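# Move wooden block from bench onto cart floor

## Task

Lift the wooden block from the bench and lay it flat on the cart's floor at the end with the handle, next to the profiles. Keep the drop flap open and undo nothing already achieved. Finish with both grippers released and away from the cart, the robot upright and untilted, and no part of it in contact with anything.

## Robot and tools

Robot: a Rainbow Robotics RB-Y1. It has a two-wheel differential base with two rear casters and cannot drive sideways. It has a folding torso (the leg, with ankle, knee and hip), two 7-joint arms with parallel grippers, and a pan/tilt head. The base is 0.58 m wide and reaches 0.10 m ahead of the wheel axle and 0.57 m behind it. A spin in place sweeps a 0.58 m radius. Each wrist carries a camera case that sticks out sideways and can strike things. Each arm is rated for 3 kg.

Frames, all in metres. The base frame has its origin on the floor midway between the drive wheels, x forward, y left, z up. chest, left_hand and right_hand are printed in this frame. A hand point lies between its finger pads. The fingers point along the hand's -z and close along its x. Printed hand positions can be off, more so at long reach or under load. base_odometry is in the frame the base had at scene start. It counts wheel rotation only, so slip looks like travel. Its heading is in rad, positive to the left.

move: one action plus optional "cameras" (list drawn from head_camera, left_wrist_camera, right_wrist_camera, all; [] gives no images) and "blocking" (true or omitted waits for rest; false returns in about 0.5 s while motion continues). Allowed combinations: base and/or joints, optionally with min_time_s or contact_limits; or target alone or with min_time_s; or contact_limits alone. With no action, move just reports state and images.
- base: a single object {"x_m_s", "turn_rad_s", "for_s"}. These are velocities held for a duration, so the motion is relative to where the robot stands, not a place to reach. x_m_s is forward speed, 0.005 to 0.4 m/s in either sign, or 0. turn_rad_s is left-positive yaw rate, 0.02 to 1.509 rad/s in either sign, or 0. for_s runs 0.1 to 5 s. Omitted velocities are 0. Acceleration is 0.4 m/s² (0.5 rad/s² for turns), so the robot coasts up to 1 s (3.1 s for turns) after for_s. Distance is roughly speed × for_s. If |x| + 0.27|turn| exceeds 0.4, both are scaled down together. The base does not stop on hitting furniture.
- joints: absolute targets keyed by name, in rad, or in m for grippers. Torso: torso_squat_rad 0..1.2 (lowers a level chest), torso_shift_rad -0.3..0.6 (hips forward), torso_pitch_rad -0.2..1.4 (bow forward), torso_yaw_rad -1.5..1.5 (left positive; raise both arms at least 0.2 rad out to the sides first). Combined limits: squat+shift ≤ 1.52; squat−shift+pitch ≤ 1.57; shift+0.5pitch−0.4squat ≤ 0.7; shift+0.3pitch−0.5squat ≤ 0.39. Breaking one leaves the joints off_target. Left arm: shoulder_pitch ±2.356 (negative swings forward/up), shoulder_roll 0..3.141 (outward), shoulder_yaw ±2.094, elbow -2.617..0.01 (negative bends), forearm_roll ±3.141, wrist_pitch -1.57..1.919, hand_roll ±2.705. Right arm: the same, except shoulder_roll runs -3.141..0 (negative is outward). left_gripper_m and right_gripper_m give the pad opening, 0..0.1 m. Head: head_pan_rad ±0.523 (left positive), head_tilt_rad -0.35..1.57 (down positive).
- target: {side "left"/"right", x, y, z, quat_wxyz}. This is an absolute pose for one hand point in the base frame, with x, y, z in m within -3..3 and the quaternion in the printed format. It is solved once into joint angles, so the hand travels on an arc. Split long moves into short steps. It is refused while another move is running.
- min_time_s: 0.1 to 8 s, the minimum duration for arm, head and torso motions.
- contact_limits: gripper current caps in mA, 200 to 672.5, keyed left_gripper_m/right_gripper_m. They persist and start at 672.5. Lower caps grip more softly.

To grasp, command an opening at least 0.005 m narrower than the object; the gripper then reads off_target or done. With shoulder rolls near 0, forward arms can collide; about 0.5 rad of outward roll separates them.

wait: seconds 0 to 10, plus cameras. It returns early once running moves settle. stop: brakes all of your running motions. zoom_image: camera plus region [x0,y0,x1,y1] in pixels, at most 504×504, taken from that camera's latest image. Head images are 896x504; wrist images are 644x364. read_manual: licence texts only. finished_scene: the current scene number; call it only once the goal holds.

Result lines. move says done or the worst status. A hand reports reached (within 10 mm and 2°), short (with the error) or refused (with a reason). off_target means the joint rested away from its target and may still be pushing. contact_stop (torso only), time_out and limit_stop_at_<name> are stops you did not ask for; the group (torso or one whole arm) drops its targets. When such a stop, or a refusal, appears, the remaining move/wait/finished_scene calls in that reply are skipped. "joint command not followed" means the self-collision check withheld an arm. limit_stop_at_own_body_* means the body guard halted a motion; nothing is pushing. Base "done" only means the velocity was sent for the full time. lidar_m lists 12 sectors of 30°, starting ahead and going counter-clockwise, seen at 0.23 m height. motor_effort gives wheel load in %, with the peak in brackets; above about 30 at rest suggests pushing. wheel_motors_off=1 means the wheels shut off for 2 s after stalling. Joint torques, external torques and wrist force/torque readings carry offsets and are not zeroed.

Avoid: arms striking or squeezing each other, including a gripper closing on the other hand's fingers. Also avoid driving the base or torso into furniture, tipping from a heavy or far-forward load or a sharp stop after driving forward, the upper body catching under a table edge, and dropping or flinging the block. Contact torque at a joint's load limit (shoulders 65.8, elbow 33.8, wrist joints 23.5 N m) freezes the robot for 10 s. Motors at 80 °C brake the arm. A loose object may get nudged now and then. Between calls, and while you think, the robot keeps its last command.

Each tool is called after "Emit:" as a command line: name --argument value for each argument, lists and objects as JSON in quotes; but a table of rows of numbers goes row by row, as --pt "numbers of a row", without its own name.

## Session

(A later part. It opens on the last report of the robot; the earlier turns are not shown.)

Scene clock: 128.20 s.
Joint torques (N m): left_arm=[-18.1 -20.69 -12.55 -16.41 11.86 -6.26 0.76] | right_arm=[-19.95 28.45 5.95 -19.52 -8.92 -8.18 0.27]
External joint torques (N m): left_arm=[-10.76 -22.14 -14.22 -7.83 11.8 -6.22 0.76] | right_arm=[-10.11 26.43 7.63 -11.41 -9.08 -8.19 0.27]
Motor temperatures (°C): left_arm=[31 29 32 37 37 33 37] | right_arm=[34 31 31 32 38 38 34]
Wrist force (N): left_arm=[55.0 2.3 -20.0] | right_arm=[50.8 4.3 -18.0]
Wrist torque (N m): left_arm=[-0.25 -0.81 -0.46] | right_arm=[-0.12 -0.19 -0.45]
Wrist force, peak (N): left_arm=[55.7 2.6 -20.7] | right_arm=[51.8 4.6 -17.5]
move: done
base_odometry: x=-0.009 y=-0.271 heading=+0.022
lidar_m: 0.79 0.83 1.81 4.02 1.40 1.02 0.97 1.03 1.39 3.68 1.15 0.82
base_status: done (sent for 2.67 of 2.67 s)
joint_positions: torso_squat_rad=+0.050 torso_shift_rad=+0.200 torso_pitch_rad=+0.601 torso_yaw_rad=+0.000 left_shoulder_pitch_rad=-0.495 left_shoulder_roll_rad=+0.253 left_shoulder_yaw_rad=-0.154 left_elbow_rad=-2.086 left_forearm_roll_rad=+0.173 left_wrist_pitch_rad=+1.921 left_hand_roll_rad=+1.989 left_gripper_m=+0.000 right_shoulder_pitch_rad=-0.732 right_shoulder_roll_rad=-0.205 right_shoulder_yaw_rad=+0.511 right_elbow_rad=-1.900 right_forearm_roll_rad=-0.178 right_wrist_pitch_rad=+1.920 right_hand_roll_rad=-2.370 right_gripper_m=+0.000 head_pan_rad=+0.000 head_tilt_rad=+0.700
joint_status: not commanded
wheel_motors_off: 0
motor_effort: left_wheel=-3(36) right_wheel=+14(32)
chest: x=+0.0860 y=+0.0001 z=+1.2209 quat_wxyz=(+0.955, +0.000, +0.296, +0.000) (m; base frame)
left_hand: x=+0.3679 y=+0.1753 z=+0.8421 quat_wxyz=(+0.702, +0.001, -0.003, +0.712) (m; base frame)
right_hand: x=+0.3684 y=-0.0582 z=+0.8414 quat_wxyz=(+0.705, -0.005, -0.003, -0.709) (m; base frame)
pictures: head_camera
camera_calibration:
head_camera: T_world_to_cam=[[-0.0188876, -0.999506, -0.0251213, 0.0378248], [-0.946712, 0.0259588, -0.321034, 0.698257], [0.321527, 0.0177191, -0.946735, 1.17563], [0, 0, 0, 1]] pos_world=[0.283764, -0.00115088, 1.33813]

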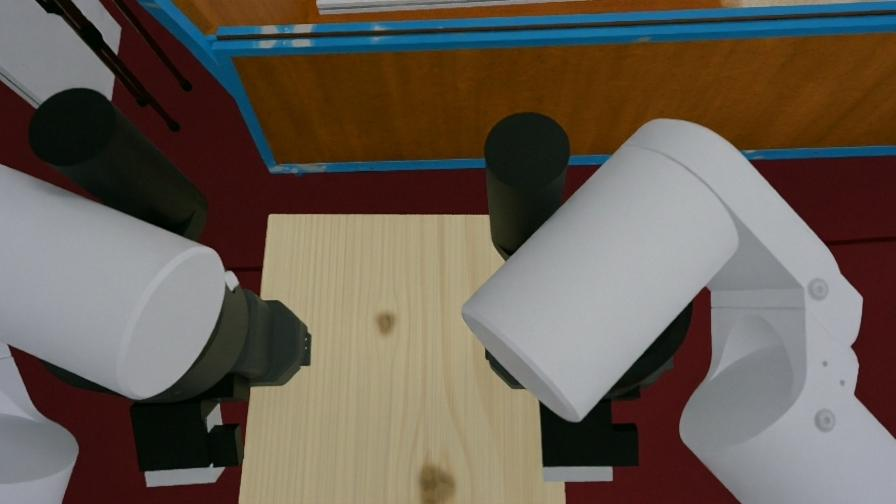

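Emit:
move --base '{"turn_rad_s":0.2,"for_s":0.15}' --joints '{"left_shoulder_pitch_rad":-0.313,"left_shoulder_roll_rad":0.23,"left_shoulder_yaw_rad":-0.251,"left_elbow_rad":-1.888,"left_forearm_roll_rad":0.093,"left_wrist_pitch_rad":1.546,"left_hand_roll_rad":1.982,"right_shoulder_pitch_rad":-0.568,"right_shoulder_roll_rad":-0.212,"right_shoulder_yaw_rad":0.633,"right_elbow_rad":-1.714,"right_forearm_roll_rad":-0.086,"right_wrist_pitch_rad":1.577,"right_hand_roll_rad":-2.4}' --min_time_s 4 --cameras '["head_camera"]'

Emit:
move --base '{"x_m_s":0.15,"for_s":3.0}' --cameras '["head_camera"]'

Scene clock: 136.33 s.
Joint torques (N m): left_arm=[-12.62 -19.88 -13.39 -16.45 10.17 -5.36 0.08] | right_arm=[-13.7 26.3 9.08 -20.4 -7.03 -7.29 0.08]
External joint torques (N m): left_arm=[-8.43 -20.53 -14.43 -7.73 10.1 -5.33 0.08] | right_arm=[-6.95 23.65 10.01 -12.15 -7.19 -7.3 0.08]
Motor temperatures (°C): left_arm=[31 29 32 37 38 33 37] | right_arm=[34 32 31 33 38 39 34]
Wrist force (N): left_arm=[44.1 2.0 -19.3] | right_arm=[40.5 3.6 -17.6]
Wrist torque (N m): left_arm=[-0.34 -0.56 -0.33] | right_arm=[-0.20 -0.27 -0.51]
Wrist force, peak (N): left_arm=[59.8 2.0 -20.0] | right_arm=[55.5 4.9 -17.9]
move: done
base_odometry: x=-0.009 y=-0.271 heading=+0.035
lidar_m: 0.79 0.83 1.82 3.82 1.40 1.02 0.97 1.04 1.42 3.90 1.13 0.83
base_status: done (sent for 0.17 of 0.17 s)
joint_positions: torso_squat_rad=+0.050 torso_shift_rad=+0.200 torso_pitch_rad=+0.601 torso_yaw_rad=+0.000 left_shoulder_pitch_rad=-0.311 left_shoulder_roll_rad=+0.235 left_shoulder_yaw_rad=-0.247 left_elbow_rad=-1.886 left_forearm_roll_rad=+0.090 left_wrist_pitch_rad=+1.547 left_hand_roll_rad=+1.982 left_gripper_m=+0.000 right_shoulder_pitch_rad=-0.566 right_shoulder_roll_rad=-0.218 right_shoulder_yaw_rad=+0.630 right_elbow_rad=-1.711 right_forearm_roll_rad=-0.084 right_wrist_pitch_rad=+1.579 right_hand_roll_rad=-2.400 right_gripper_m=+0.000 head_pan_rad=+0.000 head_tilt_rad=+0.700
joint_status: all done
wheel_motors_off: 0
motor_effort: left_wheel=-5(22) right_wheel=+17(32)
chest: x=+0.0860 y=+0.0001 z=+1.2209 quat_wxyz=(+0.955, +0.000, +0.296, +0.000) (m; base frame)
left_hand: x=+0.3187 y=+0.1747 z=+0.7493 quat_wxyz=(+0.703, +0.003, -0.003, +0.711) (m; base frame)
right_hand: x=+0.3186 y=-0.0585 z=+0.7487 quat_wxyz=(+0.706, -0.005, -0.003, -0.708) (m; base frame)
pictures: head_camera
camera_calibration:
head_camera: T_world_to_cam=[[-0.0188876, -0.999506, -0.0251213, 0.0378248], [-0.946712, 0.0259588, -0.321034, 0.698257], [0.321527, 0.0177191, -0.946735, 1.17563], [0, 0, 0, 1]] pos_world=[0.283764, -0.00115088, 1.33813]

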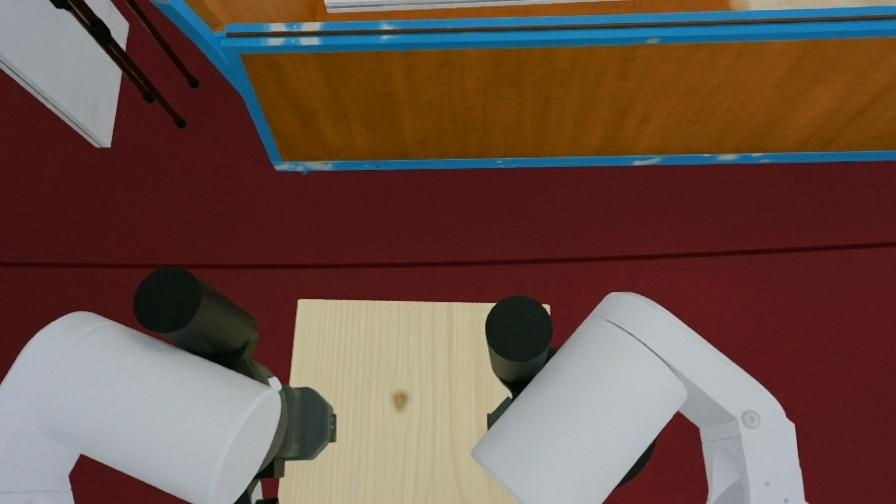

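Scene clock: 140.07 s.
Joint torques (N m): left_arm=[-13.03 -19.88 -12.89 -16.75 10.27 -4.95 0.1] | right_arm=[-15.1 26.57 8.3 -20.72 -7.17 -6.96 0.23]
External joint torques (N m): left_arm=[-8.84 -20.53 -13.93 -8.04 10.2 -4.92 0.1] | right_arm=[-8.35 23.92 9.23 -12.47 -7.33 -6.97 0.23]
Motor temperatures (°C): left_arm=[31 29 32 37 38 33 37] | right_arm=[34 32 31 33 38 39 34]
Wrist force (N): left_arm=[43.9 1.3 -19.6] | right_arm=[40.8 3.5 -16.9]
Wrist torque (N m): left_arm=[-0.28 -0.53 -0.38] | right_arm=[-0.18 -0.24 -0.51]
Wrist force, peak (N): left_arm=[45.5 1.9 -19.0] | right_arm=[41.1 4.4 -18.3]
move: done
base_odometry: x=+0.441 y=-0.255 heading=+0.035
lidar_m: 0.33 0.35 0.85 4.49 2.02 1.49 1.42 1.50 2.05 4.38 0.47 0.36
base_status: done (sent for 3 of 3 s)
joint_positions: torso_squat_rad=+0.050 torso_shift_rad=+0.200 torso_pitch_rad=+0.601 torso_yaw_rad=+0.000 left_shoulder_pitch_rad=-0.311 left_shoulder_roll_rad=+0.235 left_shoulder_yaw_rad=-0.247 left_elbow_rad=-1.886 left_forearm_roll_rad=+0.090 left_wrist_pitch_rad=+1.547 left_hand_roll_rad=+1.982 left_gripper_m=+0.000 right_shoulder_pitch_rad=-0.566 right_shoulder_roll_rad=-0.218 right_shoulder_yaw_rad=+0.631 right_elbow_rad=-1.711 right_forearm_roll_rad=-0.084 right_wrist_pitch_rad=+1.579 right_hand_roll_rad=-2.400 right_gripper_m=+0.000 head_pan_rad=+0.000 head_tilt_rad=+0.700
joint_status: not commanded
wheel_motors_off: 0
motor_effort: left_wheel=+1(29) right_wheel=-1(47)
chest: x=+0.0860 y=+0.0001 z=+1.2209 quat_wxyz=(+0.955, +0.000, +0.296, +0.000) (m; base frame)
left_hand: x=+0.3187 y=+0.1747 z=+0.7493 quat_wxyz=(+0.703, +0.003, -0.002, +0.711) (m; base frame)
right_hand: x=+0.3185 y=-0.0586 z=+0.7486 quat_wxyz=(+0.706, -0.005, -0.003, -0.708) (m; base frame)
pictures: head_camera
camera_calibration:
head_camera: T_world_to_cam=[[-0.0188886, -0.999506, -0.0251217, 0.0378255], [-0.946712, 0.0259598, -0.321034, 0.698256], [0.321527, 0.0177191, -0.946735, 1.17563], [0, 0, 0, 1]] pos_world=[0.283764, -0.00115087, 1.33813]

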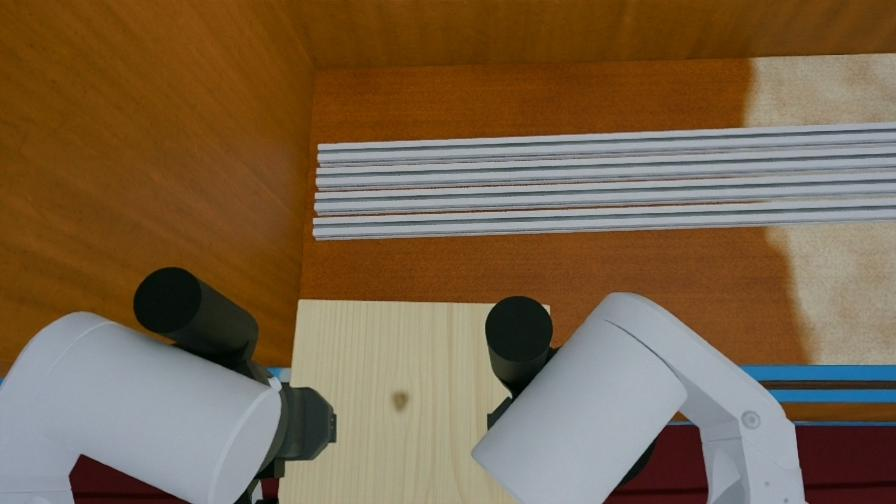

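Emit:
move --base '{"turn_rad_s":-0.2,"for_s":0.65}' --cameras '[]'

Emit:
move --base '{"x_m_s":0.12,"for_s":1.667}' --cameras '[]'

Emit:
move --base '{"turn_rad_s":0.2,"for_s":0.65}' --cameras '["head_camera","left_wrist_camera"]'

Scene clock: 145.87 s.
Joint torques (N m): left_arm=[-13.25 -19.69 -13.05 -16.92 10.24 -4.89 0.09] | right_arm=[-15.24 26.9 8.25 -20.8 -7.21 -6.98 0.18]
External joint torques (N m): left_arm=[-9.06 -20.34 -14.09 -8.21 10.17 -4.86 0.1] | right_arm=[-8.49 24.25 9.18 -12.56 -7.38 -7 0.18]
Motor temperatures (°C): left_arm=[31 29 32 37 38 33 37] | right_arm=[34 32 31 34 38 39 34]
Wrist force (N): left_arm=[44.7 1.5 -19.5] | right_arm=[41.0 3.1 -17.2]
Wrist torque (N m): left_arm=[-0.33 -0.46 -0.31] | right_arm=[-0.14 -0.17 -0.52]
Wrist force, peak (N): left_arm=[45.2 2.7 -20.2] | right_arm=[41.2 3.5 -17.8]
move: done
base_odometry: x=+0.441 y=-0.255 heading=-0.097
lidar_m: 0.34 0.34 0.43 1.61 2.36 1.56 1.42 1.45 1.83 3.81 0.56 0.36
base_status: done (sent for 0.67 of 0.67 s)
joint_positions: torso_squat_rad=+0.050 torso_shift_rad=+0.200 torso_pitch_rad=+0.601 torso_yaw_rad=+0.000 left_shoulder_pitch_rad=-0.311 left_shoulder_roll_rad=+0.235 left_shoulder_yaw_rad=-0.247 left_elbow_rad=-1.886 left_forearm_roll_rad=+0.090 left_wrist_pitch_rad=+1.547 left_hand_roll_rad=+1.982 left_gripper_m=+0.000 right_shoulder_pitch_rad=-0.566 right_shoulder_roll_rad=-0.218 right_shoulder_yaw_rad=+0.631 right_elbow_rad=-1.711 right_forearm_roll_rad=-0.084 right_wrist_pitch_rad=+1.579 right_hand_roll_rad=-2.400 right_gripper_m=+0.000 head_pan_rad=+0.000 head_tilt_rad=+0.700
joint_status: not commanded
wheel_motors_off: 0
motor_effort: left_wheel=+4(21) right_wheel=-17(30)
chest: x=+0.0860 y=+0.0001 z=+1.2209 quat_wxyz=(+0.955, +0.000, +0.296, +0.000) (m; base frame)
left_hand: x=+0.3187 y=+0.1747 z=+0.7493 quat_wxyz=(+0.703, +0.003, -0.002, +0.711) (m; base frame)
right_hand: x=+0.3184 y=-0.0586 z=+0.7486 quat_wxyz=(+0.706, -0.005, -0.003, -0.708) (m; base frame)
pictures: none
No camera images: "cameras" was empty.

Scene clock: 148.13 s.
Joint torques (N m): left_arm=[-13.08 -19.64 -12.98 -16.81 10.37 -4.95 0.01] | right_arm=[-14.55 26.57 8.04 -20.89 -7.19 -6.98 -0.03]
External joint torques (N m): left_arm=[-8.89 -20.29 -14.01 -8.1 10.3 -4.92 0.01] | right_arm=[-7.79 23.92 8.98 -12.64 -7.36 -6.99 -0.03]
Motor temperatures (°C): left_arm=[31 29 32 37 38 33 37] | right_arm=[34 32 31 34 38 39 34]
Wrist force (N): left_arm=[43.8 1.9 -18.9] | right_arm=[40.5 3.6 -17.1]
Wrist torque (N m): left_arm=[-0.35 -0.56 -0.33] | right_arm=[-0.20 -0.25 -0.52]
Wrist force, peak (N): left_arm=[45.5 2.0 -19.7] | right_arm=[41.6 3.9 -17.4]
move: done
base_odometry: x=+0.640 y=-0.274 heading=-0.097
lidar_m: 0.14 0.14 0.19 0.87 2.69 1.78 1.63 1.66 2.06 4.31 0.24 0.16
base_status: done (sent for 1.67 of 1.67 s)
joint_positions: torso_squat_rad=+0.050 torso_shift_rad=+0.200 torso_pitch_rad=+0.601 torso_yaw_rad=+0.000 left_shoulder_pitch_rad=-0.311 left_shoulder_roll_rad=+0.235 left_shoulder_yaw_rad=-0.247 left_elbow_rad=-1.886 left_forearm_roll_rad=+0.090 left_wrist_pitch_rad=+1.547 left_hand_roll_rad=+1.982 left_gripper_m=+0.000 right_shoulder_pitch_rad=-0.566 right_shoulder_roll_rad=-0.218 right_shoulder_yaw_rad=+0.631 right_elbow_rad=-1.711 right_forearm_roll_rad=-0.084 right_wrist_pitch_rad=+1.579 right_hand_roll_rad=-2.400 right_gripper_m=+0.000 head_pan_rad=+0.000 head_tilt_rad=+0.700
joint_status: not commanded
wheel_motors_off: 0
motor_effort: left_wheel=+0(39) right_wheel=-1(29)
chest: x=+0.0860 y=+0.0001 z=+1.2209 quat_wxyz=(+0.955, +0.000, +0.296, +0.000) (m; base frame)
left_hand: x=+0.3187 y=+0.1747 z=+0.7492 quat_wxyz=(+0.703, +0.003, -0.002, +0.711) (m; base frame)
right_hand: x=+0.3184 y=-0.0586 z=+0.7486 quat_wxyz=(+0.706, -0.005, -0.003, -0.708) (m; base frame)
pictures: none
No camera images: "cameras" was empty.

Scene clock: 149.53 s.
Joint torques (N m): left_arm=[-13.19 -19.54 -13 -17.15 10.26 -4.98 0.17] | right_arm=[-15.08 27.04 7.85 -20.94 -7.25 -6.97 0.18]
External joint torques (N m): left_arm=[-9 -20.19 -14.03 -8.43 10.19 -4.95 0.17] | right_arm=[-8.33 24.39 8.78 -12.69 -7.42 -6.98 0.18]
Motor temperatures (°C): left_arm=[31 29 32 37 38 33 37] | right_arm=[34 32 31 34 38 39 34]
Wrist force (N): left_arm=[44.3 2.3 -20.1] | right_arm=[40.2 3.3 -18.1]
Wrist torque (N m): left_arm=[-0.37 -0.51 -0.35] | right_arm=[-0.20 -0.22 -0.48]
Wrist force, peak (N): left_arm=[45.2 1.3 -19.6] | right_arm=[41.3 3.5 -18.4]
move: done
base_odometry: x=+0.640 y=-0.274 heading=+0.035
lidar_m: 0.13 0.14 0.21 1.59 2.30 1.68 1.63 1.71 2.34 0.57 0.21 0.14
base_status: done (sent for 0.67 of 0.67 s)
joint_positions: torso_squat_rad=+0.050 torso_shift_rad=+0.200 torso_pitch_rad=+0.601 torso_yaw_rad=+0.000 left_shoulder_pitch_rad=-0.311 left_shoulder_roll_rad=+0.235 left_shoulder_yaw_rad=-0.247 left_elbow_rad=-1.886 left_forearm_roll_rad=+0.090 left_wrist_pitch_rad=+1.547 left_hand_roll_rad=+1.982 left_gripper_m=+0.000 right_shoulder_pitch_rad=-0.566 right_shoulder_roll_rad=-0.218 right_shoulder_yaw_rad=+0.631 right_elbow_rad=-1.711 right_forearm_roll_rad=-0.084 right_wrist_pitch_rad=+1.579 right_hand_roll_rad=-2.400 right_gripper_m=+0.000 head_pan_rad=+0.000 head_tilt_rad=+0.700
joint_status: not commanded
wheel_motors_off: 0
motor_effort: left_wheel=-15(30) right_wheel=+3(20)
chest: x=+0.0860 y=+0.0001 z=+1.2209 quat_wxyz=(+0.955, +0.000, +0.296, +0.000) (m; base frame)
left_hand: x=+0.3186 y=+0.1747 z=+0.7493 quat_wxyz=(+0.703, +0.003, -0.002, +0.711) (m; base frame)
right_hand: x=+0.3184 y=-0.0587 z=+0.7486 quat_wxyz=(+0.706, -0.005, -0.003, -0.708) (m; base frame)
pictures: head_camera, left_wrist_camera
camera_calibration:
head_camera: T_world_to_cam=[[-0.0188886, -0.999506, -0.0251217, 0.0378236], [-0.946712, 0.0259598, -0.321034, 0.698162], [0.321527, 0.0177191, -0.946735, 1.17566], [0, 0, 0, 1]] pos_world=[0.283664, -0.00115087, 1.33813]
left_wrist_camera: T_world_to_cam=[[-0.0377727, 0.999286, -0.000531283, -0.162684], [0.888205, 0.0338174, 0.458202, -0.603191], [0.457893, 0.0168356, -0.888848, 0.589574], [0, 0, 0, 1]] pos_world=[0.25965, 0.173041, 0.800338]

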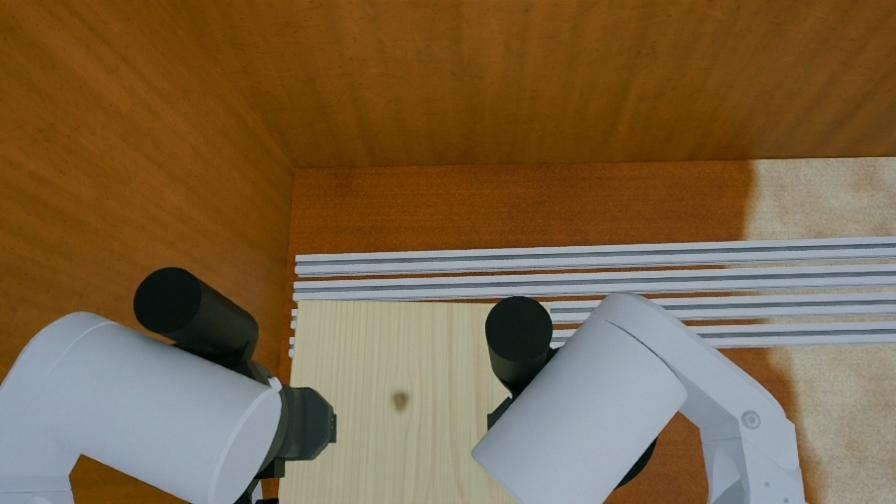

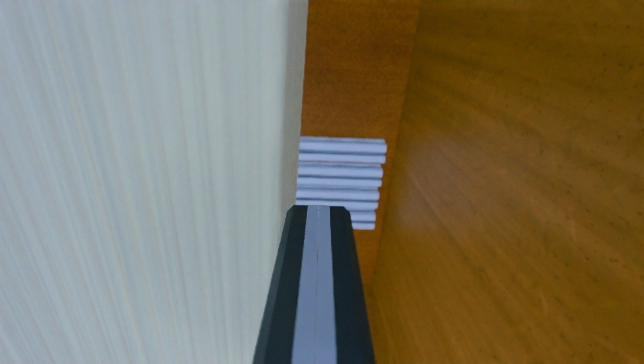

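Emit:
move --joints '{"torso_squat_rad":0.22,"left_shoulder_pitch_rad":-0.386,"left_shoulder_roll_rad":0.2105,"left_shoulder_yaw_rad":-0.2445,"left_elbow_rad":-1.627,"left_forearm_roll_rad":0.0945,"left_wrist_pitch_rad":1.36,"left_hand_roll_rad":1.963,"right_shoulder_pitch_rad":-0.627,"right_shoulder_roll_rad":-0.1695,"right_shoulder_yaw_rad":0.622,"right_elbow_rad":-1.4375,"right_forearm_roll_rad":-0.0885,"right_wrist_pitch_rad":1.3735,"right_hand_roll_rad":-2.3815}' --min_time_s 3 --cameras '["head_camera"]'

Scene clock: 155.33 s.
Joint torques (N m): left_arm=[-16.03 -23.76 -11.79 -17.09 10.89 -5.26 0.17] | right_arm=[-18.39 34.32 5.22 -22.2 -7.37 -7.5 0.78]
External joint torques (N m): left_arm=[-10.97 -24.42 -12.81 -8.81 10.82 -5.23 0.17] | right_arm=[-10.88 31.43 6.11 -14.4 -7.53 -7.51 0.78]
Motor temperatures (°C): left_arm=[31 29 32 37 38 33 37] | right_arm=[34 32 31 34 38 39 34]
Wrist force (N): left_arm=[47.8 2.3 -19.2] | right_arm=[44.1 3.2 -17.5]
Wrist torque (N m): left_arm=[-0.46 -0.66 -0.33] | right_arm=[-0.20 -0.25 -0.53]
Wrist force, peak (N): left_arm=[73.3 2.3 -19.9] | right_arm=[68.7 3.9 -18.1]
move: done
base_odometry: x=+0.640 y=-0.274 heading=+0.035
lidar_m: 0.14 0.14 0.22 1.58 2.31 1.68 1.62 1.71 2.34 0.59 0.22 0.15
base_status: not commanded
joint_positions: torso_squat_rad=+0.220 torso_shift_rad=+0.200 torso_pitch_rad=+0.601 torso_yaw_rad=+0.000 left_shoulder_pitch_rad=-0.383 left_shoulder_roll_rad=+0.216 left_shoulder_yaw_rad=-0.241 left_elbow_rad=-1.625 left_forearm_roll_rad=+0.092 left_wrist_pitch_rad=+1.361 left_hand_roll_rad=+1.963 left_gripper_m=+0.000 right_shoulder_pitch_rad=-0.624 right_shoulder_roll_rad=-0.177 right_shoulder_yaw_rad=+0.620 right_elbow_rad=-1.434 right_forearm_roll_rad=-0.087 right_wrist_pitch_rad=+1.375 right_hand_roll_rad=-2.382 right_gripper_m=+0.000 head_pan_rad=+0.000 head_tilt_rad=+0.700
joint_status: all done
wheel_motors_off: 0
motor_effort: left_wheel=-17(17) right_wheel=+6(7)
chest: x=+0.0827 y=+0.0001 z=+1.2053 quat_wxyz=(+0.955, +0.000, +0.296, +0.000) (m; base frame)
left_hand: x=+0.3249 y=+0.1748 z=+0.6831 quat_wxyz=(+0.705, +0.003, -0.002, +0.709) (m; base frame)
right_hand: x=+0.3240 y=-0.0570 z=+0.6816 quat_wxyz=(+0.706, -0.006, -0.003, -0.708) (m; base frame)
pictures: head_camera
camera_calibration:
head_camera: T_world_to_cam=[[-0.0188824, -0.999506, -0.0251268, 0.0373764], [-0.946641, 0.0259595, -0.321243, 0.690381], [0.321737, 0.0177203, -0.946663, 1.16177], [0, 0, 0, 1]] pos_world=[0.280464, -0.00115088, 1.32252]

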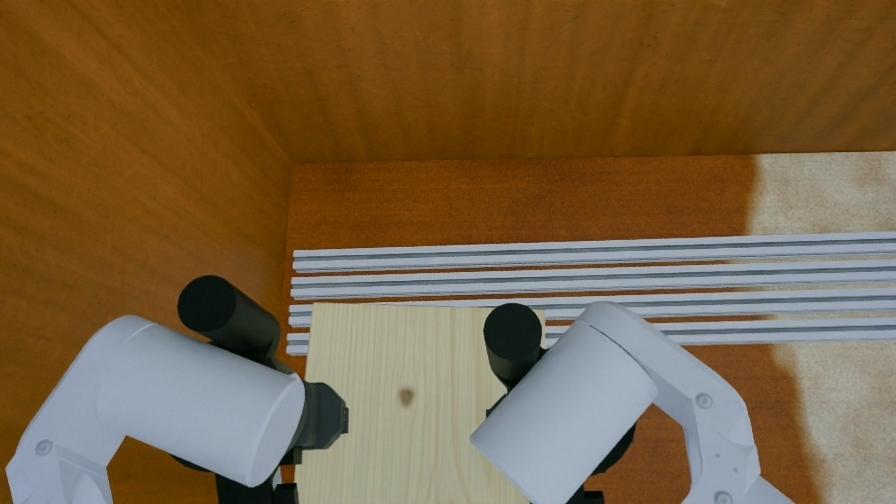

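Emit:
move --joints '{"torso_squat_rad":0.31,"left_shoulder_pitch_rad":-0.4225,"left_shoulder_roll_rad":0.198,"left_shoulder_yaw_rad":-0.242,"left_elbow_rad":-1.495,"left_forearm_roll_rad":0.0925,"left_wrist_pitch_rad":1.2665,"left_hand_roll_rad":1.9575,"right_shoulder_pitch_rad":-0.6565,"right_shoulder_roll_rad":-0.148,"right_shoulder_yaw_rad":0.6165,"right_elbow_rad":-1.299,"right_forearm_roll_rad":-0.0898,"right_wrist_pitch_rad":1.2718,"right_hand_roll_rad":-2.372}' --min_time_s 3 --cameras '["head_camera"]'

Scene clock: 160.27 s.
Joint torques (N m): left_arm=[-15.96 -23.66 -10.27 -16.68 9.93 -4.9 0.14] | right_arm=[-18.13 34.04 4.22 -21.34 -6.52 -7.01 0.61]
External joint torques (N m): left_arm=[-10.57 -24.28 -11.23 -8.73 9.87 -4.87 0.14] | right_arm=[-10.34 31.07 5.05 -13.88 -6.68 -7.02 0.61]
Motor temperatures (°C): left_arm=[31 29 32 38 38 33 37] | right_arm=[34 32 31 34 38 39 34]
Wrist force (N): left_arm=[44.9 1.9 -19.5] | right_arm=[40.5 2.7 -18.0]
Wrist torque (N m): left_arm=[-0.40 -0.46 -0.31] | right_arm=[-0.18 -0.22 -0.50]
Wrist force, peak (N): left_arm=[60.0 2.1 -20.4] | right_arm=[56.1 3.5 -17.6]
move: done
base_odometry: x=+0.640 y=-0.274 heading=+0.035
lidar_m: 0.13 0.14 0.21 1.59 2.30 1.69 1.63 1.71 2.34 0.59 0.21 0.15
base_status: not commanded
joint_positions: torso_squat_rad=+0.310 torso_shift_rad=+0.200 torso_pitch_rad=+0.601 torso_yaw_rad=+0.000 left_shoulder_pitch_rad=-0.420 left_shoulder_roll_rad=+0.204 left_shoulder_yaw_rad=-0.239 left_elbow_rad=-1.493 left_forearm_roll_rad=+0.090 left_wrist_pitch_rad=+1.268 left_hand_roll_rad=+1.957 left_gripper_m=+0.000 right_shoulder_pitch_rad=-0.654 right_shoulder_roll_rad=-0.156 right_shoulder_yaw_rad=+0.615 right_elbow_rad=-1.296 right_forearm_roll_rad=-0.088 right_wrist_pitch_rad=+1.274 right_hand_roll_rad=-2.372 right_gripper_m=+0.000 head_pan_rad=+0.000 head_tilt_rad=+0.700
joint_status: all done
wheel_motors_off: 0
motor_effort: left_wheel=-16(17) right_wheel=+5(6)
chest: x=+0.0794 y=+0.0001 z=+1.1891 quat_wxyz=(+0.955, +0.000, +0.296, +0.000) (m; base frame)
left_hand: x=+0.3230 y=+0.1744 z=+0.6430 quat_wxyz=(+0.705, +0.003, -0.002, +0.709) (m; base frame)
right_hand: x=+0.3223 y=-0.0579 z=+0.6416 quat_wxyz=(+0.706, -0.006, -0.003, -0.708) (m; base frame)
pictures: head_camera
camera_calibration:
head_camera: T_world_to_cam=[[-0.0188824, -0.999506, -0.0251268, 0.0369096], [-0.946641, 0.0259595, -0.321243, 0.682085], [0.321737, 0.0177203, -0.946663, 1.14759], [0, 0, 0, 1]] pos_world=[0.277164, -0.00115088, 1.30642]

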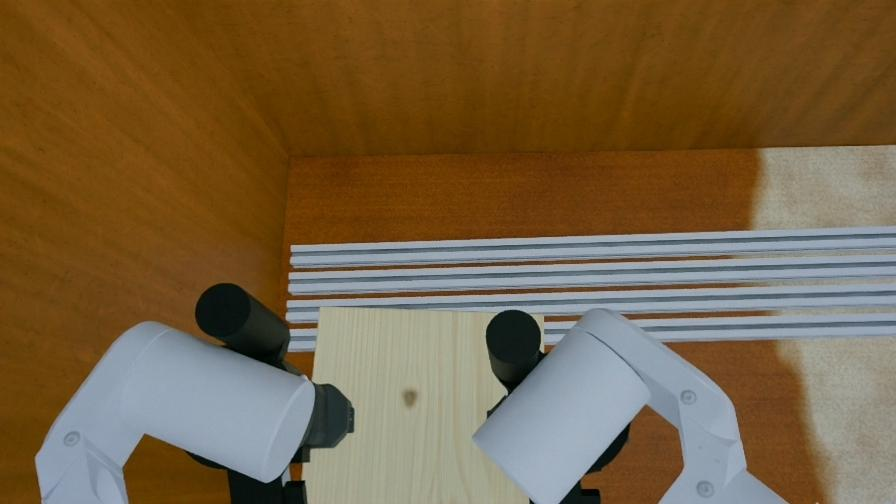

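Emit:
move --joints '{"torso_squat_rad":0.4,"left_shoulder_pitch_rad":-0.459,"left_shoulder_roll_rad":0.185,"left_shoulder_yaw_rad":-0.24,"left_elbow_rad":-1.363,"left_forearm_roll_rad":0.09,"left_wrist_pitch_rad":1.173,"left_hand_roll_rad":1.952,"right_shoulder_pitch_rad":-0.686,"right_shoulder_roll_rad":-0.127,"right_shoulder_yaw_rad":0.611,"right_elbow_rad":-1.161,"right_forearm_roll_rad":-0.091,"right_wrist_pitch_rad":1.17,"right_hand_roll_rad":-2.363}' --min_time_s 3 --cameras '["head_camera"]'

Scene clock: 165.00 s.
Joint torques (N m): left_arm=[-6.43 -1.35 0.86 -6.49 0.06 -0.63 -0.34] | right_arm=[-9.93 5.82 -2.82 -6.77 -0.26 -0.09 0.23]
External joint torques (N m): left_arm=[-0.69 -1.75 0.03 1.12 -0.01 -0.59 -0.34] | right_arm=[-1.86 2.63 -2.09 0.34 -0.41 -0.09 0.23]
Motor temperatures (°C): left_arm=[31 29 32 38 38 33 37] | right_arm=[34 32 31 34 38 39 34]
Wrist force (N): left_arm=[1.2 0.1 -7.7] | right_arm=[-0.8 1.0 -5.5]
Wrist torque (N m): left_arm=[-0.16 0.22 0.09] | right_arm=[-0.07 0.02 -0.09]
Wrist force, peak (N): left_arm=[55.8 2.3 -20.4] | right_arm=[51.7 3.3 -17.8]
move: done
base_odometry: x=+0.640 y=-0.274 heading=+0.035
lidar_m: 0.13 0.14 0.22 1.59 2.30 1.69 1.62 1.71 2.33 0.58 0.21 0.15
base_status: not commanded
joint_positions: torso_squat_rad=+0.400 torso_shift_rad=+0.200 torso_pitch_rad=+0.600 torso_yaw_rad=+0.000 left_shoulder_pitch_rad=-0.459 left_shoulder_roll_rad=+0.185 left_shoulder_yaw_rad=-0.240 left_elbow_rad=-1.363 left_forearm_roll_rad=+0.090 left_wrist_pitch_rad=+1.173 left_hand_roll_rad=+1.952 left_gripper_m=+0.000 right_shoulder_pitch_rad=-0.686 right_shoulder_roll_rad=-0.128 right_shoulder_yaw_rad=+0.611 right_elbow_rad=-1.161 right_forearm_roll_rad=-0.091 right_wrist_pitch_rad=+1.170 right_hand_roll_rad=-2.363 right_gripper_m=+0.000 head_pan_rad=+0.000 head_tilt_rad=+0.700
joint_status: all done
wheel_motors_off: 0
motor_effort: left_wheel=-17(18) right_wheel=+6(8)
chest: x=+0.0747 y=+0.0001 z=+1.1678 quat_wxyz=(+0.955, +0.000, +0.295, +0.000) (m; base frame)
left_hand: x=+0.3194 y=+0.1689 z=+0.6002 quat_wxyz=(+0.706, -0.001, +0.000, +0.708) (m; base frame)
right_hand: x=+0.3185 y=-0.0544 z=+0.6001 quat_wxyz=(+0.707, +0.000, +0.000, -0.707) (m; base frame)
pictures: head_camera
camera_calibration:
head_camera: T_world_to_cam=[[-0.0188358, -0.999504, -0.0252341, 0.036411], [-0.946438, 0.0259611, -0.32184, 0.67144], [0.322335, 0.0178204, -0.946458, 1.12864], [0, 0, 0, 1]] pos_world=[0.272363, -0.00115112, 1.28522]

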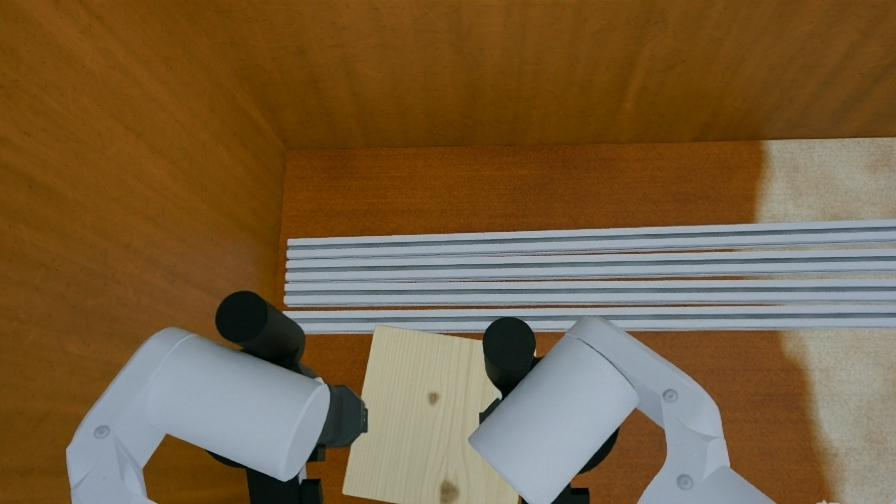

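Emit:
move --joints '{"torso_squat_rad":0.4,"left_shoulder_pitch_rad":-0.455,"left_shoulder_roll_rad":0.243,"left_shoulder_yaw_rad":-0.236,"left_elbow_rad":-1.367,"left_forearm_roll_rad":0.098,"left_wrist_pitch_rad":1.174,"left_hand_roll_rad":1.942,"right_shoulder_pitch_rad":-0.686,"right_shoulder_roll_rad":-0.217,"right_shoulder_yaw_rad":0.611,"right_elbow_rad":-1.161,"right_forearm_roll_rad":-0.091,"right_wrist_pitch_rad":1.17,"right_hand_roll_rad":-2.363,"head_tilt_rad":0.6}' --min_time_s 1.5

Emit:
zoom_image --camera "head_camera" --region '[270, 220, 670, 504]'

Scene clock: 169.97 s.
Joint torques (N m): left_arm=[-4.19 1.47 3.18 -7.86 0.2 0.12 -0.29] | right_arm=[-9.94 -0.31 -3.02 -6.56 -0.17 -0.06 0.28]
External joint torques (N m): left_arm=[1.44 -0.27 1.79 -0.39 0.21 0.14 -0.29] | right_arm=[-1.83 -1.28 -1.65 0.15 -0.45 -0.15 0.28]
Motor temperatures (°C): left_arm=[31 29 32 37 37 33 37] | right_arm=[34 32 31 34 37 38 34]
Wrist force (N): left_arm=[0.7 0.8 -7.8] | right_arm=[-1.0 1.8 -5.1]
Wrist torque (N m): left_arm=[-0.23 0.14 0.10] | right_arm=[-0.17 0.04 -0.08]
Wrist force, peak (N): left_arm=[1.5 1.8 -8.6] | right_arm=[-0.8 1.9 -5.7]
move: done
base_odometry: x=+0.640 y=-0.274 heading=+0.035
lidar_m: 0.14 0.15 0.22 1.59 2.32 1.69 1.62 1.72 2.33 0.58 0.21 0.15
base_status: not commanded
joint_positions: torso_squat_rad=+0.400 torso_shift_rad=+0.200 torso_pitch_rad=+0.600 torso_yaw_rad=+0.000 left_shoulder_pitch_rad=-0.455 left_shoulder_roll_rad=+0.243 left_shoulder_yaw_rad=-0.236 left_elbow_rad=-1.367 left_forearm_roll_rad=+0.098 left_wrist_pitch_rad=+1.174 left_hand_roll_rad=+1.942 left_gripper_m=+0.000 right_shoulder_pitch_rad=-0.686 right_shoulder_roll_rad=-0.217 right_shoulder_yaw_rad=+0.611 right_elbow_rad=-1.161 right_forearm_roll_rad=-0.091 right_wrist_pitch_rad=+1.170 right_hand_roll_rad=-2.363 right_gripper_m=+0.000 head_pan_rad=+0.000 head_tilt_rad=+0.600
joint_status: all done
wheel_motors_off: 0
motor_effort: left_wheel=-17(18) right_wheel=+6(7)
chest: x=+0.0747 y=+0.0001 z=+1.1678 quat_wxyz=(+0.955, +0.000, +0.295, +0.000) (m; base frame)
left_hand: x=+0.3233 y=+0.2022 z=+0.6002 quat_wxyz=(+0.710, +0.014, -0.020, +0.704) (m; base frame)
right_hand: x=+0.3314 y=-0.1108 z=+0.5922 quat_wxyz=(+0.705, -0.024, -0.038, -0.708) (m; base frame)
pictures: head_camera, left_wrist_camera, right_wrist_camera
camera_calibration:
head_camera: T_world_to_cam=[[-0.0162241, -0.999504, -0.0269903, 0.0381926], [-0.90957, 0.0259637, -0.414739, 0.786517], [0.415234, 0.0178208, -0.90954, 1.06078], [0, 0, 0, 1]] pos_world=[0.275539, -0.00115112, 1.29205]
left_wrist_camera: T_world_to_cam=[[-0.0185515, 0.999082, 0.0386173, -0.219694], [0.884495, -0.00160962, 0.466548, -0.536633], [0.466181, 0.042812, -0.883653, 0.443462], [0, 0, 0, 1]] pos_world=[0.263839, 0.199643, 0.650715]
right_wrist_camera: T_world_to_cam=[[-0.0229547, 0.993201, -0.114127, 0.183977], [0.851583, 0.0792271, 0.518198, -0.553244], [0.523717, -0.0852938, -0.847612, 0.391044], [0, 0, 0, 1]] pos_world=[0.27056, -0.105541, 0.63914]

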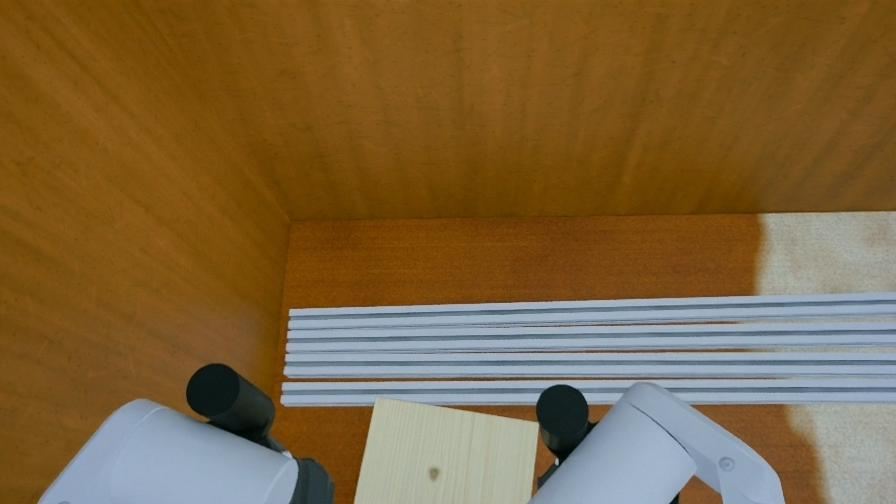

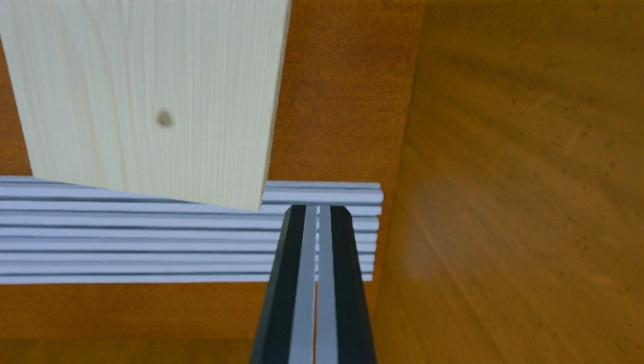

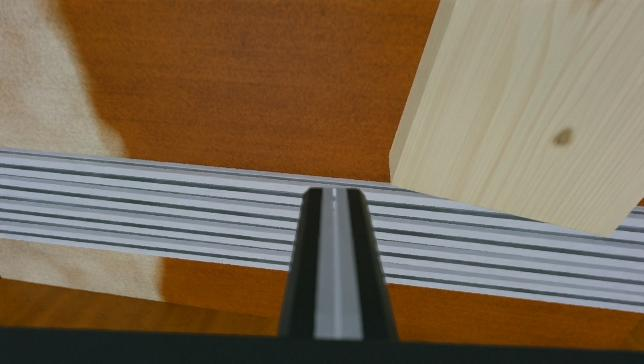

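Scaled by 1.260 from the camera's 896x504 image, which has a finer 1280x720 frame.

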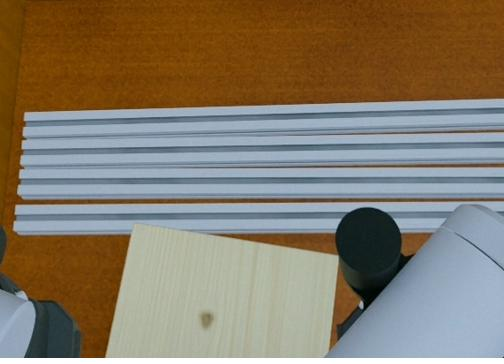

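Emit:
move --joints '{"torso_squat_rad":0.6,"left_shoulder_pitch_rad":-0.606,"left_shoulder_roll_rad":0.215,"left_shoulder_yaw_rad":-0.212,"left_elbow_rad":-1.035,"left_forearm_roll_rad":0.117,"left_wrist_pitch_rad":0.99,"left_hand_roll_rad":1.917,"right_shoulder_pitch_rad":-0.87,"right_shoulder_roll_rad":-0.18,"right_shoulder_yaw_rad":0.587,"right_elbow_rad":-0.705,"right_forearm_roll_rad":-0.15,"right_wrist_pitch_rad":0.908,"right_hand_roll_rad":-2.325,"head_tilt_rad":0.7}' --min_time_s 2.5

Scene clock: 182.70 s.
Joint torques (N m): left_arm=[-8.02 0.06 2.97 -5.4 0.23 -0.49 -0.43] | right_arm=[-12.3 2.18 -3.42 -4.42 -0.04 0.12 0.2]
External joint torques (N m): left_arm=[-0.59 -1.94 1.74 1.13 0.24 -0.46 -0.42] | right_arm=[-1.94 2.62 -2.16 0.57 -0.34 0.02 0.19]
Motor temperatures (°C): left_arm=[31 28 31 37 36 33 37] | right_arm=[34 31 31 33 36 38 34]
Wrist force (N): left_arm=[0.4 0.8 -7.6] | right_arm=[-2.3 1.1 -5.5]
Wrist torque (N m): left_arm=[-0.24 0.11 0.08] | right_arm=[-0.12 -0.10 -0.05]
Wrist force, peak (N): left_arm=[1.0 1.6 -8.5] | right_arm=[-1.9 1.4 -5.8]
move: done
base_odometry: x=+0.640 y=-0.274 heading=+0.035
lidar_m: 0.14 0.15 0.21 1.58 2.31 1.68 1.62 1.71 2.35 0.58 0.21 0.14
base_status: not commanded
joint_positions: torso_squat_rad=+0.600 torso_shift_rad=+0.200 torso_pitch_rad=+0.600 torso_yaw_rad=+0.000 left_shoulder_pitch_rad=-0.606 left_shoulder_roll_rad=+0.215 left_shoulder_yaw_rad=-0.212 left_elbow_rad=-1.035 left_forearm_roll_rad=+0.117 left_wrist_pitch_rad=+0.990 left_hand_roll_rad=+1.917 left_gripper_m=+0.000 right_shoulder_pitch_rad=-0.870 right_shoulder_roll_rad=-0.180 right_shoulder_yaw_rad=+0.587 right_elbow_rad=-0.705 right_forearm_roll_rad=-0.150 right_wrist_pitch_rad=+0.908 right_hand_roll_rad=-2.325 right_gripper_m=+0.000 head_pan_rad=+0.000 head_tilt_rad=+0.700
joint_status: all done
wheel_motors_off: 0
motor_effort: left_wheel=-17(18) right_wheel=+7(8)
chest: x=+0.0614 y=+0.0001 z=+1.1021 quat_wxyz=(+0.955, +0.000, +0.295, +0.000) (m; base frame)
left_hand: x=+0.3290 y=+0.2040 z=+0.4970 quat_wxyz=(+0.708, +0.011, -0.020, +0.706) (m; base frame)
right_hand: x=+0.3507 y=-0.1484 z=+0.4866 quat_wxyz=(+0.695, -0.032, -0.058, -0.716) (m; base frame)
pictures: head_camera, left_wrist_camera, right_wrist_camera
camera_calibration:
head_camera: T_world_to_cam=[[-0.0188358, -0.999504, -0.0252341, 0.0345026], [-0.946438, 0.0259611, -0.32184, 0.637708], [0.322335, 0.0178204, -0.946458, 1.07074], [0, 0, 0, 1]] pos_world=[0.259063, -0.00115112, 1.21952]
left_wrist_camera: T_world_to_cam=[[-0.0245181, 0.999062, 0.0357028, -0.213995], [0.88183, 0.00478992, 0.471543, -0.496435], [0.470929, 0.0430452, -0.88112, 0.346711], [0, 0, 0, 1]] pos_world=[0.269248, 0.201248, 0.547224]
right_wrist_camera: T_world_to_cam=[[0.00336238, 0.988166, -0.153351, 0.21889], [0.844083, 0.0794237, 0.530298, -0.515154], [0.536203, -0.131224, -0.833827, 0.270395], [0, 0, 0, 1]] pos_world=[0.28911, -0.139902, 0.532215]

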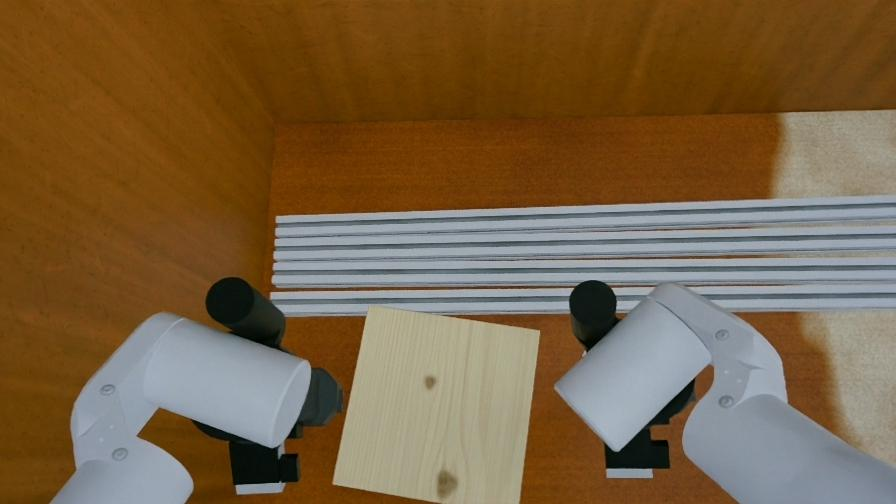

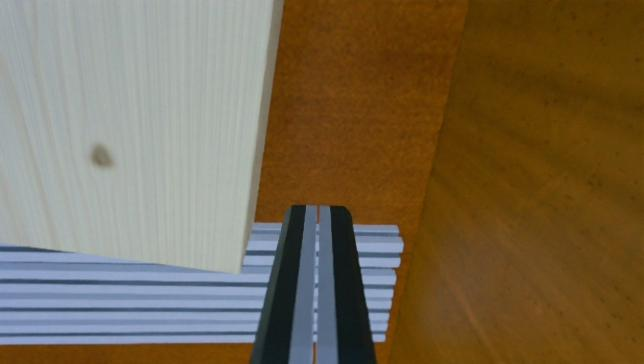

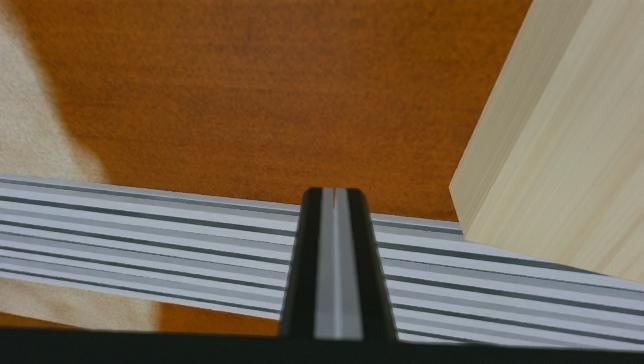

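Emit:
move --joints '{"torso_squat_rad":0.05,"left_shoulder_pitch_rad":-0.309,"left_shoulder_roll_rad":0.238,"left_shoulder_yaw_rad":-0.247,"left_elbow_rad":-1.892,"left_forearm_roll_rad":0.101,"left_wrist_pitch_rad":1.547,"left_hand_roll_rad":1.972,"right_shoulder_pitch_rad":-0.568,"right_shoulder_roll_rad":-0.212,"right_shoulder_yaw_rad":0.633,"right_elbow_rad":-1.714,"right_forearm_roll_rad":-0.086,"right_wrist_pitch_rad":1.577,"right_hand_roll_rad":-2.4}' --min_time_s 2.5 --cameras '["head_camera"]'

Emit:
move --base '{"x_m_s":-0.25,"for_s":1.6}' --cameras '["head_camera"]'

Emit:
zoom_image --camera "head_camera" --region '[250, 0, 650, 250]'

Scene clock: 192.10 s.
Joint torques (N m): left_arm=[-3.5 0.89 0.42 -8.83 -0.17 -0.1 0.27] | right_arm=[-5.93 1.62 -0.05 -9.48 0.28 -0.04 -0.3]
External joint torques (N m): left_arm=[0.69 0.21 -0.64 -0.1 -0.25 -0.06 0.27] | right_arm=[0.87 -1.19 0.85 -1.2 0.12 -0.03 -0.3]
Motor temperatures (°C): left_arm=[31 28 31 37 36 33 37] | right_arm=[34 31 31 32 36 37 34]
Wrist force (N): left_arm=[1.6 0.9 -7.5] | right_arm=[-0.7 2.1 -5.6]
Wrist torque (N m): left_arm=[-0.25 0.26 0.08] | right_arm=[-0.23 0.02 -0.08]
Wrist force, peak (N): left_arm=[0.8 0.2 -9.0] | right_arm=[-2.2 1.6 -5.6]
move: done
base_odometry: x=+0.640 y=-0.274 heading=+0.035
lidar_m: 0.13 0.15 0.21 1.58 2.31 1.69 1.63 1.71 2.35 0.58 0.22 0.15
base_status: not commanded
joint_positions: torso_squat_rad=+0.050 torso_shift_rad=+0.200 torso_pitch_rad=+0.600 torso_yaw_rad=+0.000 left_shoulder_pitch_rad=-0.309 left_shoulder_roll_rad=+0.238 left_shoulder_yaw_rad=-0.247 left_elbow_rad=-1.892 left_forearm_roll_rad=+0.101 left_wrist_pitch_rad=+1.547 left_hand_roll_rad=+1.972 left_gripper_m=+0.000 right_shoulder_pitch_rad=-0.568 right_shoulder_roll_rad=-0.212 right_shoulder_yaw_rad=+0.633 right_elbow_rad=-1.714 right_forearm_roll_rad=-0.086 right_wrist_pitch_rad=+1.577 right_hand_roll_rad=-2.400 right_gripper_m=+0.000 head_pan_rad=+0.000 head_tilt_rad=+0.700
joint_status: all done
wheel_motors_off: 0
motor_effort: left_wheel=-17(19) right_wheel=+6(7)
chest: x=+0.0856 y=+0.0001 z=+1.2211 quat_wxyz=(+0.955, +0.000, +0.296, +0.000) (m; base frame)
left_hand: x=+0.3185 y=+0.1734 z=+0.7507 quat_wxyz=(+0.707, +0.000, +0.000, +0.707) (m; base frame)
right_hand: x=+0.3187 y=-0.0534 z=+0.7508 quat_wxyz=(+0.707, +0.000, +0.000, -0.707) (m; base frame)
pictures: head_camera
camera_calibration:
head_camera: T_world_to_cam=[[-0.0188393, -0.999504, -0.0252294, 0.0379536], [-0.946479, 0.0259607, -0.32172, 0.698731], [0.322216, 0.0178181, -0.946499, 1.17556], [0, 0, 0, 1]] pos_world=[0.283263, -0.00115112, 1.33842]

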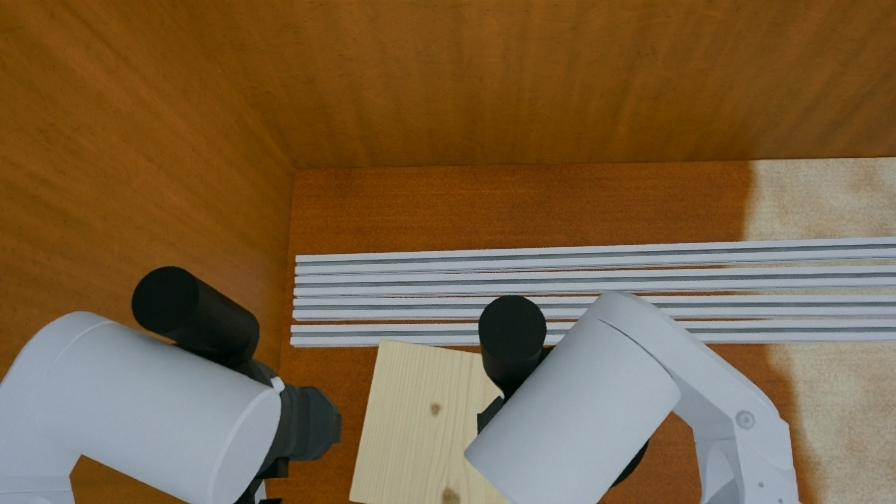

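Scene clock: 194.63 s.
Joint torques (N m): left_arm=[-4.4 0.5 0.89 -8.7 -0.22 -0.09 0.24] | right_arm=[-6.66 2.19 -0.67 -9.3 0.3 0.02 -0.27]
External joint torques (N m): left_arm=[-0.21 -0.18 -0.17 0.03 -0.3 -0.05 0.24] | right_arm=[0.14 -0.63 0.23 -1.02 0.15 0.03 -0.27]
Motor temperatures (°C): left_arm=[31 28 31 37 35 33 37] | right_arm=[34 31 31 32 36 37 34]
Wrist force (N): left_arm=[1.6 0.6 -7.4] | right_arm=[-0.8 1.9 -5.4]
Wrist torque (N m): left_arm=[-0.25 0.24 0.10] | right_arm=[-0.20 0.02 -0.11]
Wrist force, peak (N): left_arm=[1.4 0.1 -8.4] | right_arm=[-1.1 1.9 -5.8]
move: done
base_odometry: x=+0.240 y=-0.288 heading=+0.036
lidar_m: 0.54 0.56 1.09 4.73 1.75 1.27 1.22 1.30 1.77 4.87 0.78 0.57
base_status: done (sent for 1.6 of 1.6 s)
joint_positions: torso_squat_rad=+0.050 torso_shift_rad=+0.200 torso_pitch_rad=+0.600 torso_yaw_rad=+0.000 left_shoulder_pitch_rad=-0.309 left_shoulder_roll_rad=+0.238 left_shoulder_yaw_rad=-0.247 left_elbow_rad=-1.892 left_forearm_roll_rad=+0.101 left_wrist_pitch_rad=+1.547 left_hand_roll_rad=+1.972 left_gripper_m=+0.000 right_shoulder_pitch_rad=-0.568 right_shoulder_roll_rad=-0.212 right_shoulder_yaw_rad=+0.633 right_elbow_rad=-1.714 right_forearm_roll_rad=-0.086 right_wrist_pitch_rad=+1.577 right_hand_roll_rad=-2.400 right_gripper_m=+0.000 head_pan_rad=+0.000 head_tilt_rad=+0.700
joint_status: not commanded
wheel_motors_off: 0
motor_effort: left_wheel=+5(41) right_wheel=-4(24)
chest: x=+0.0855 y=+0.0001 z=+1.2211 quat_wxyz=(+0.955, +0.000, +0.295, +0.000) (m; base frame)
left_hand: x=+0.3184 y=+0.1734 z=+0.7508 quat_wxyz=(+0.707, +0.000, +0.000, +0.707) (m; base frame)
right_hand: x=+0.3186 y=-0.0534 z=+0.7509 quat_wxyz=(+0.707, +0.000, +0.000, -0.707) (m; base frame)
pictures: head_camera
camera_calibration:
head_camera: T_world_to_cam=[[-0.0188358, -0.999504, -0.0252341, 0.0379594], [-0.946438, 0.0259611, -0.32184, 0.698816], [0.322335, 0.0178204, -0.946458, 1.1756], [0, 0, 0, 1]] pos_world=[0.283163, -0.00115112, 1.33852]

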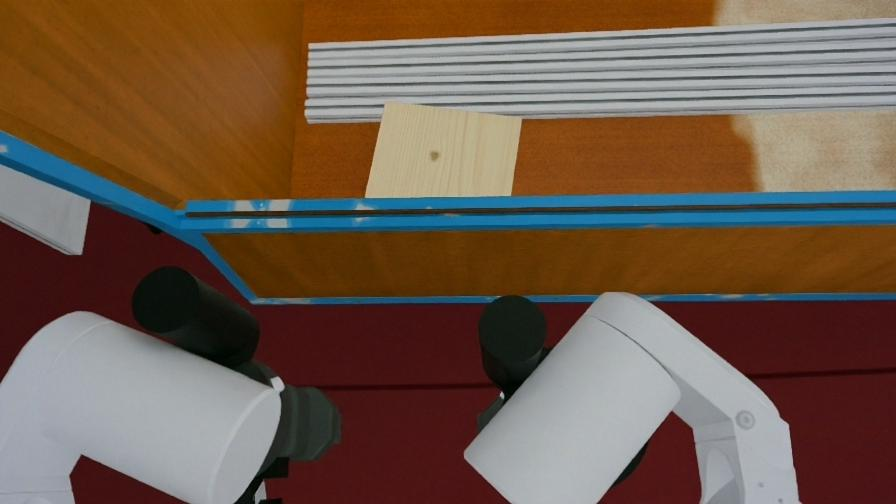

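Scaled by 1.260 from the camera's 896x504 image, which has a finer 1280x720 frame.

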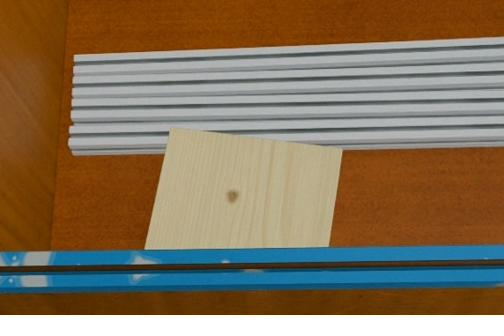

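Emit:
move --joints '{"torso_pitch_rad":0.1,"torso_shift_rad":0.0}' --cameras '[]'

Emit:
finished_scene --scene 2

Scene clock: 198.67 s.
Joint torques (N m): left_arm=[-12.12 1.12 3.05 -8.92 -0.28 -1.11 0.26] | right_arm=[-15.19 -0.01 -3.31 -8.97 0.67 -0.59 -0.35]
External joint torques (N m): left_arm=[1.08 -0.57 -0.01 0.11 0.02 -0.19 0.27] | right_arm=[-0.14 -0.7 1.03 -0.94 -0.15 0.04 -0.36]
Motor temperatures (°C): left_arm=[31 28 31 37 35 33 37] | right_arm=[34 31 31 32 36 37 34]
Wrist force (N): left_arm=[1.1 3.7 -7.1] | right_arm=[-0.6 -1.8 -4.2]
Wrist torque (N m): left_arm=[-0.42 0.19 0.11] | right_arm=[0.05 0.01 -0.07]
Wrist force, peak (N): left_arm=[1.6 2.6 -8.4] | right_arm=[-1.3 1.9 -5.9]
move: done
base_odometry: x=+0.240 y=-0.288 heading=+0.036
lidar_m: 0.53 0.57 1.09 4.73 1.74 1.27 1.22 1.30 1.77 4.87 0.79 0.57
base_status: not commanded
joint_positions: torso_squat_rad=+0.050 torso_shift_rad=+0.000 torso_pitch_rad=+0.100 torso_yaw_rad=+0.000 left_shoulder_pitch_rad=-0.309 left_shoulder_roll_rad=+0.238 left_shoulder_yaw_rad=-0.247 left_elbow_rad=-1.892 left_forearm_roll_rad=+0.101 left_wrist_pitch_rad=+1.547 left_hand_roll_rad=+1.972 left_gripper_m=+0.000 right_shoulder_pitch_rad=-0.568 right_shoulder_roll_rad=-0.212 right_shoulder_yaw_rad=+0.633 right_elbow_rad=-1.714 right_forearm_roll_rad=-0.086 right_wrist_pitch_rad=+1.577 right_hand_roll_rad=-2.400 right_gripper_m=+0.000 head_pan_rad=+0.000 head_tilt_rad=+0.700
joint_status: all done
wheel_motors_off: 0
motor_effort: left_wheel=+10(12) right_wheel=-6(9)
chest: x=-0.1971 y=+0.0001 z=+1.2875 quat_wxyz=(+0.999, +0.000, +0.050, +0.000) (m; base frame)
left_hand: x=+0.2328 y=+0.1735 z=+0.9865 quat_wxyz=(+0.685, -0.175, -0.175, +0.685) (m; base frame)
right_hand: x=+0.2329 y=-0.0535 z=+0.9866 quat_wxyz=(+0.685, +0.175, -0.175, -0.685) (m; base frame)
pictures: none
No camera images: "cameras" was empty.

The scene is finished: the task was done.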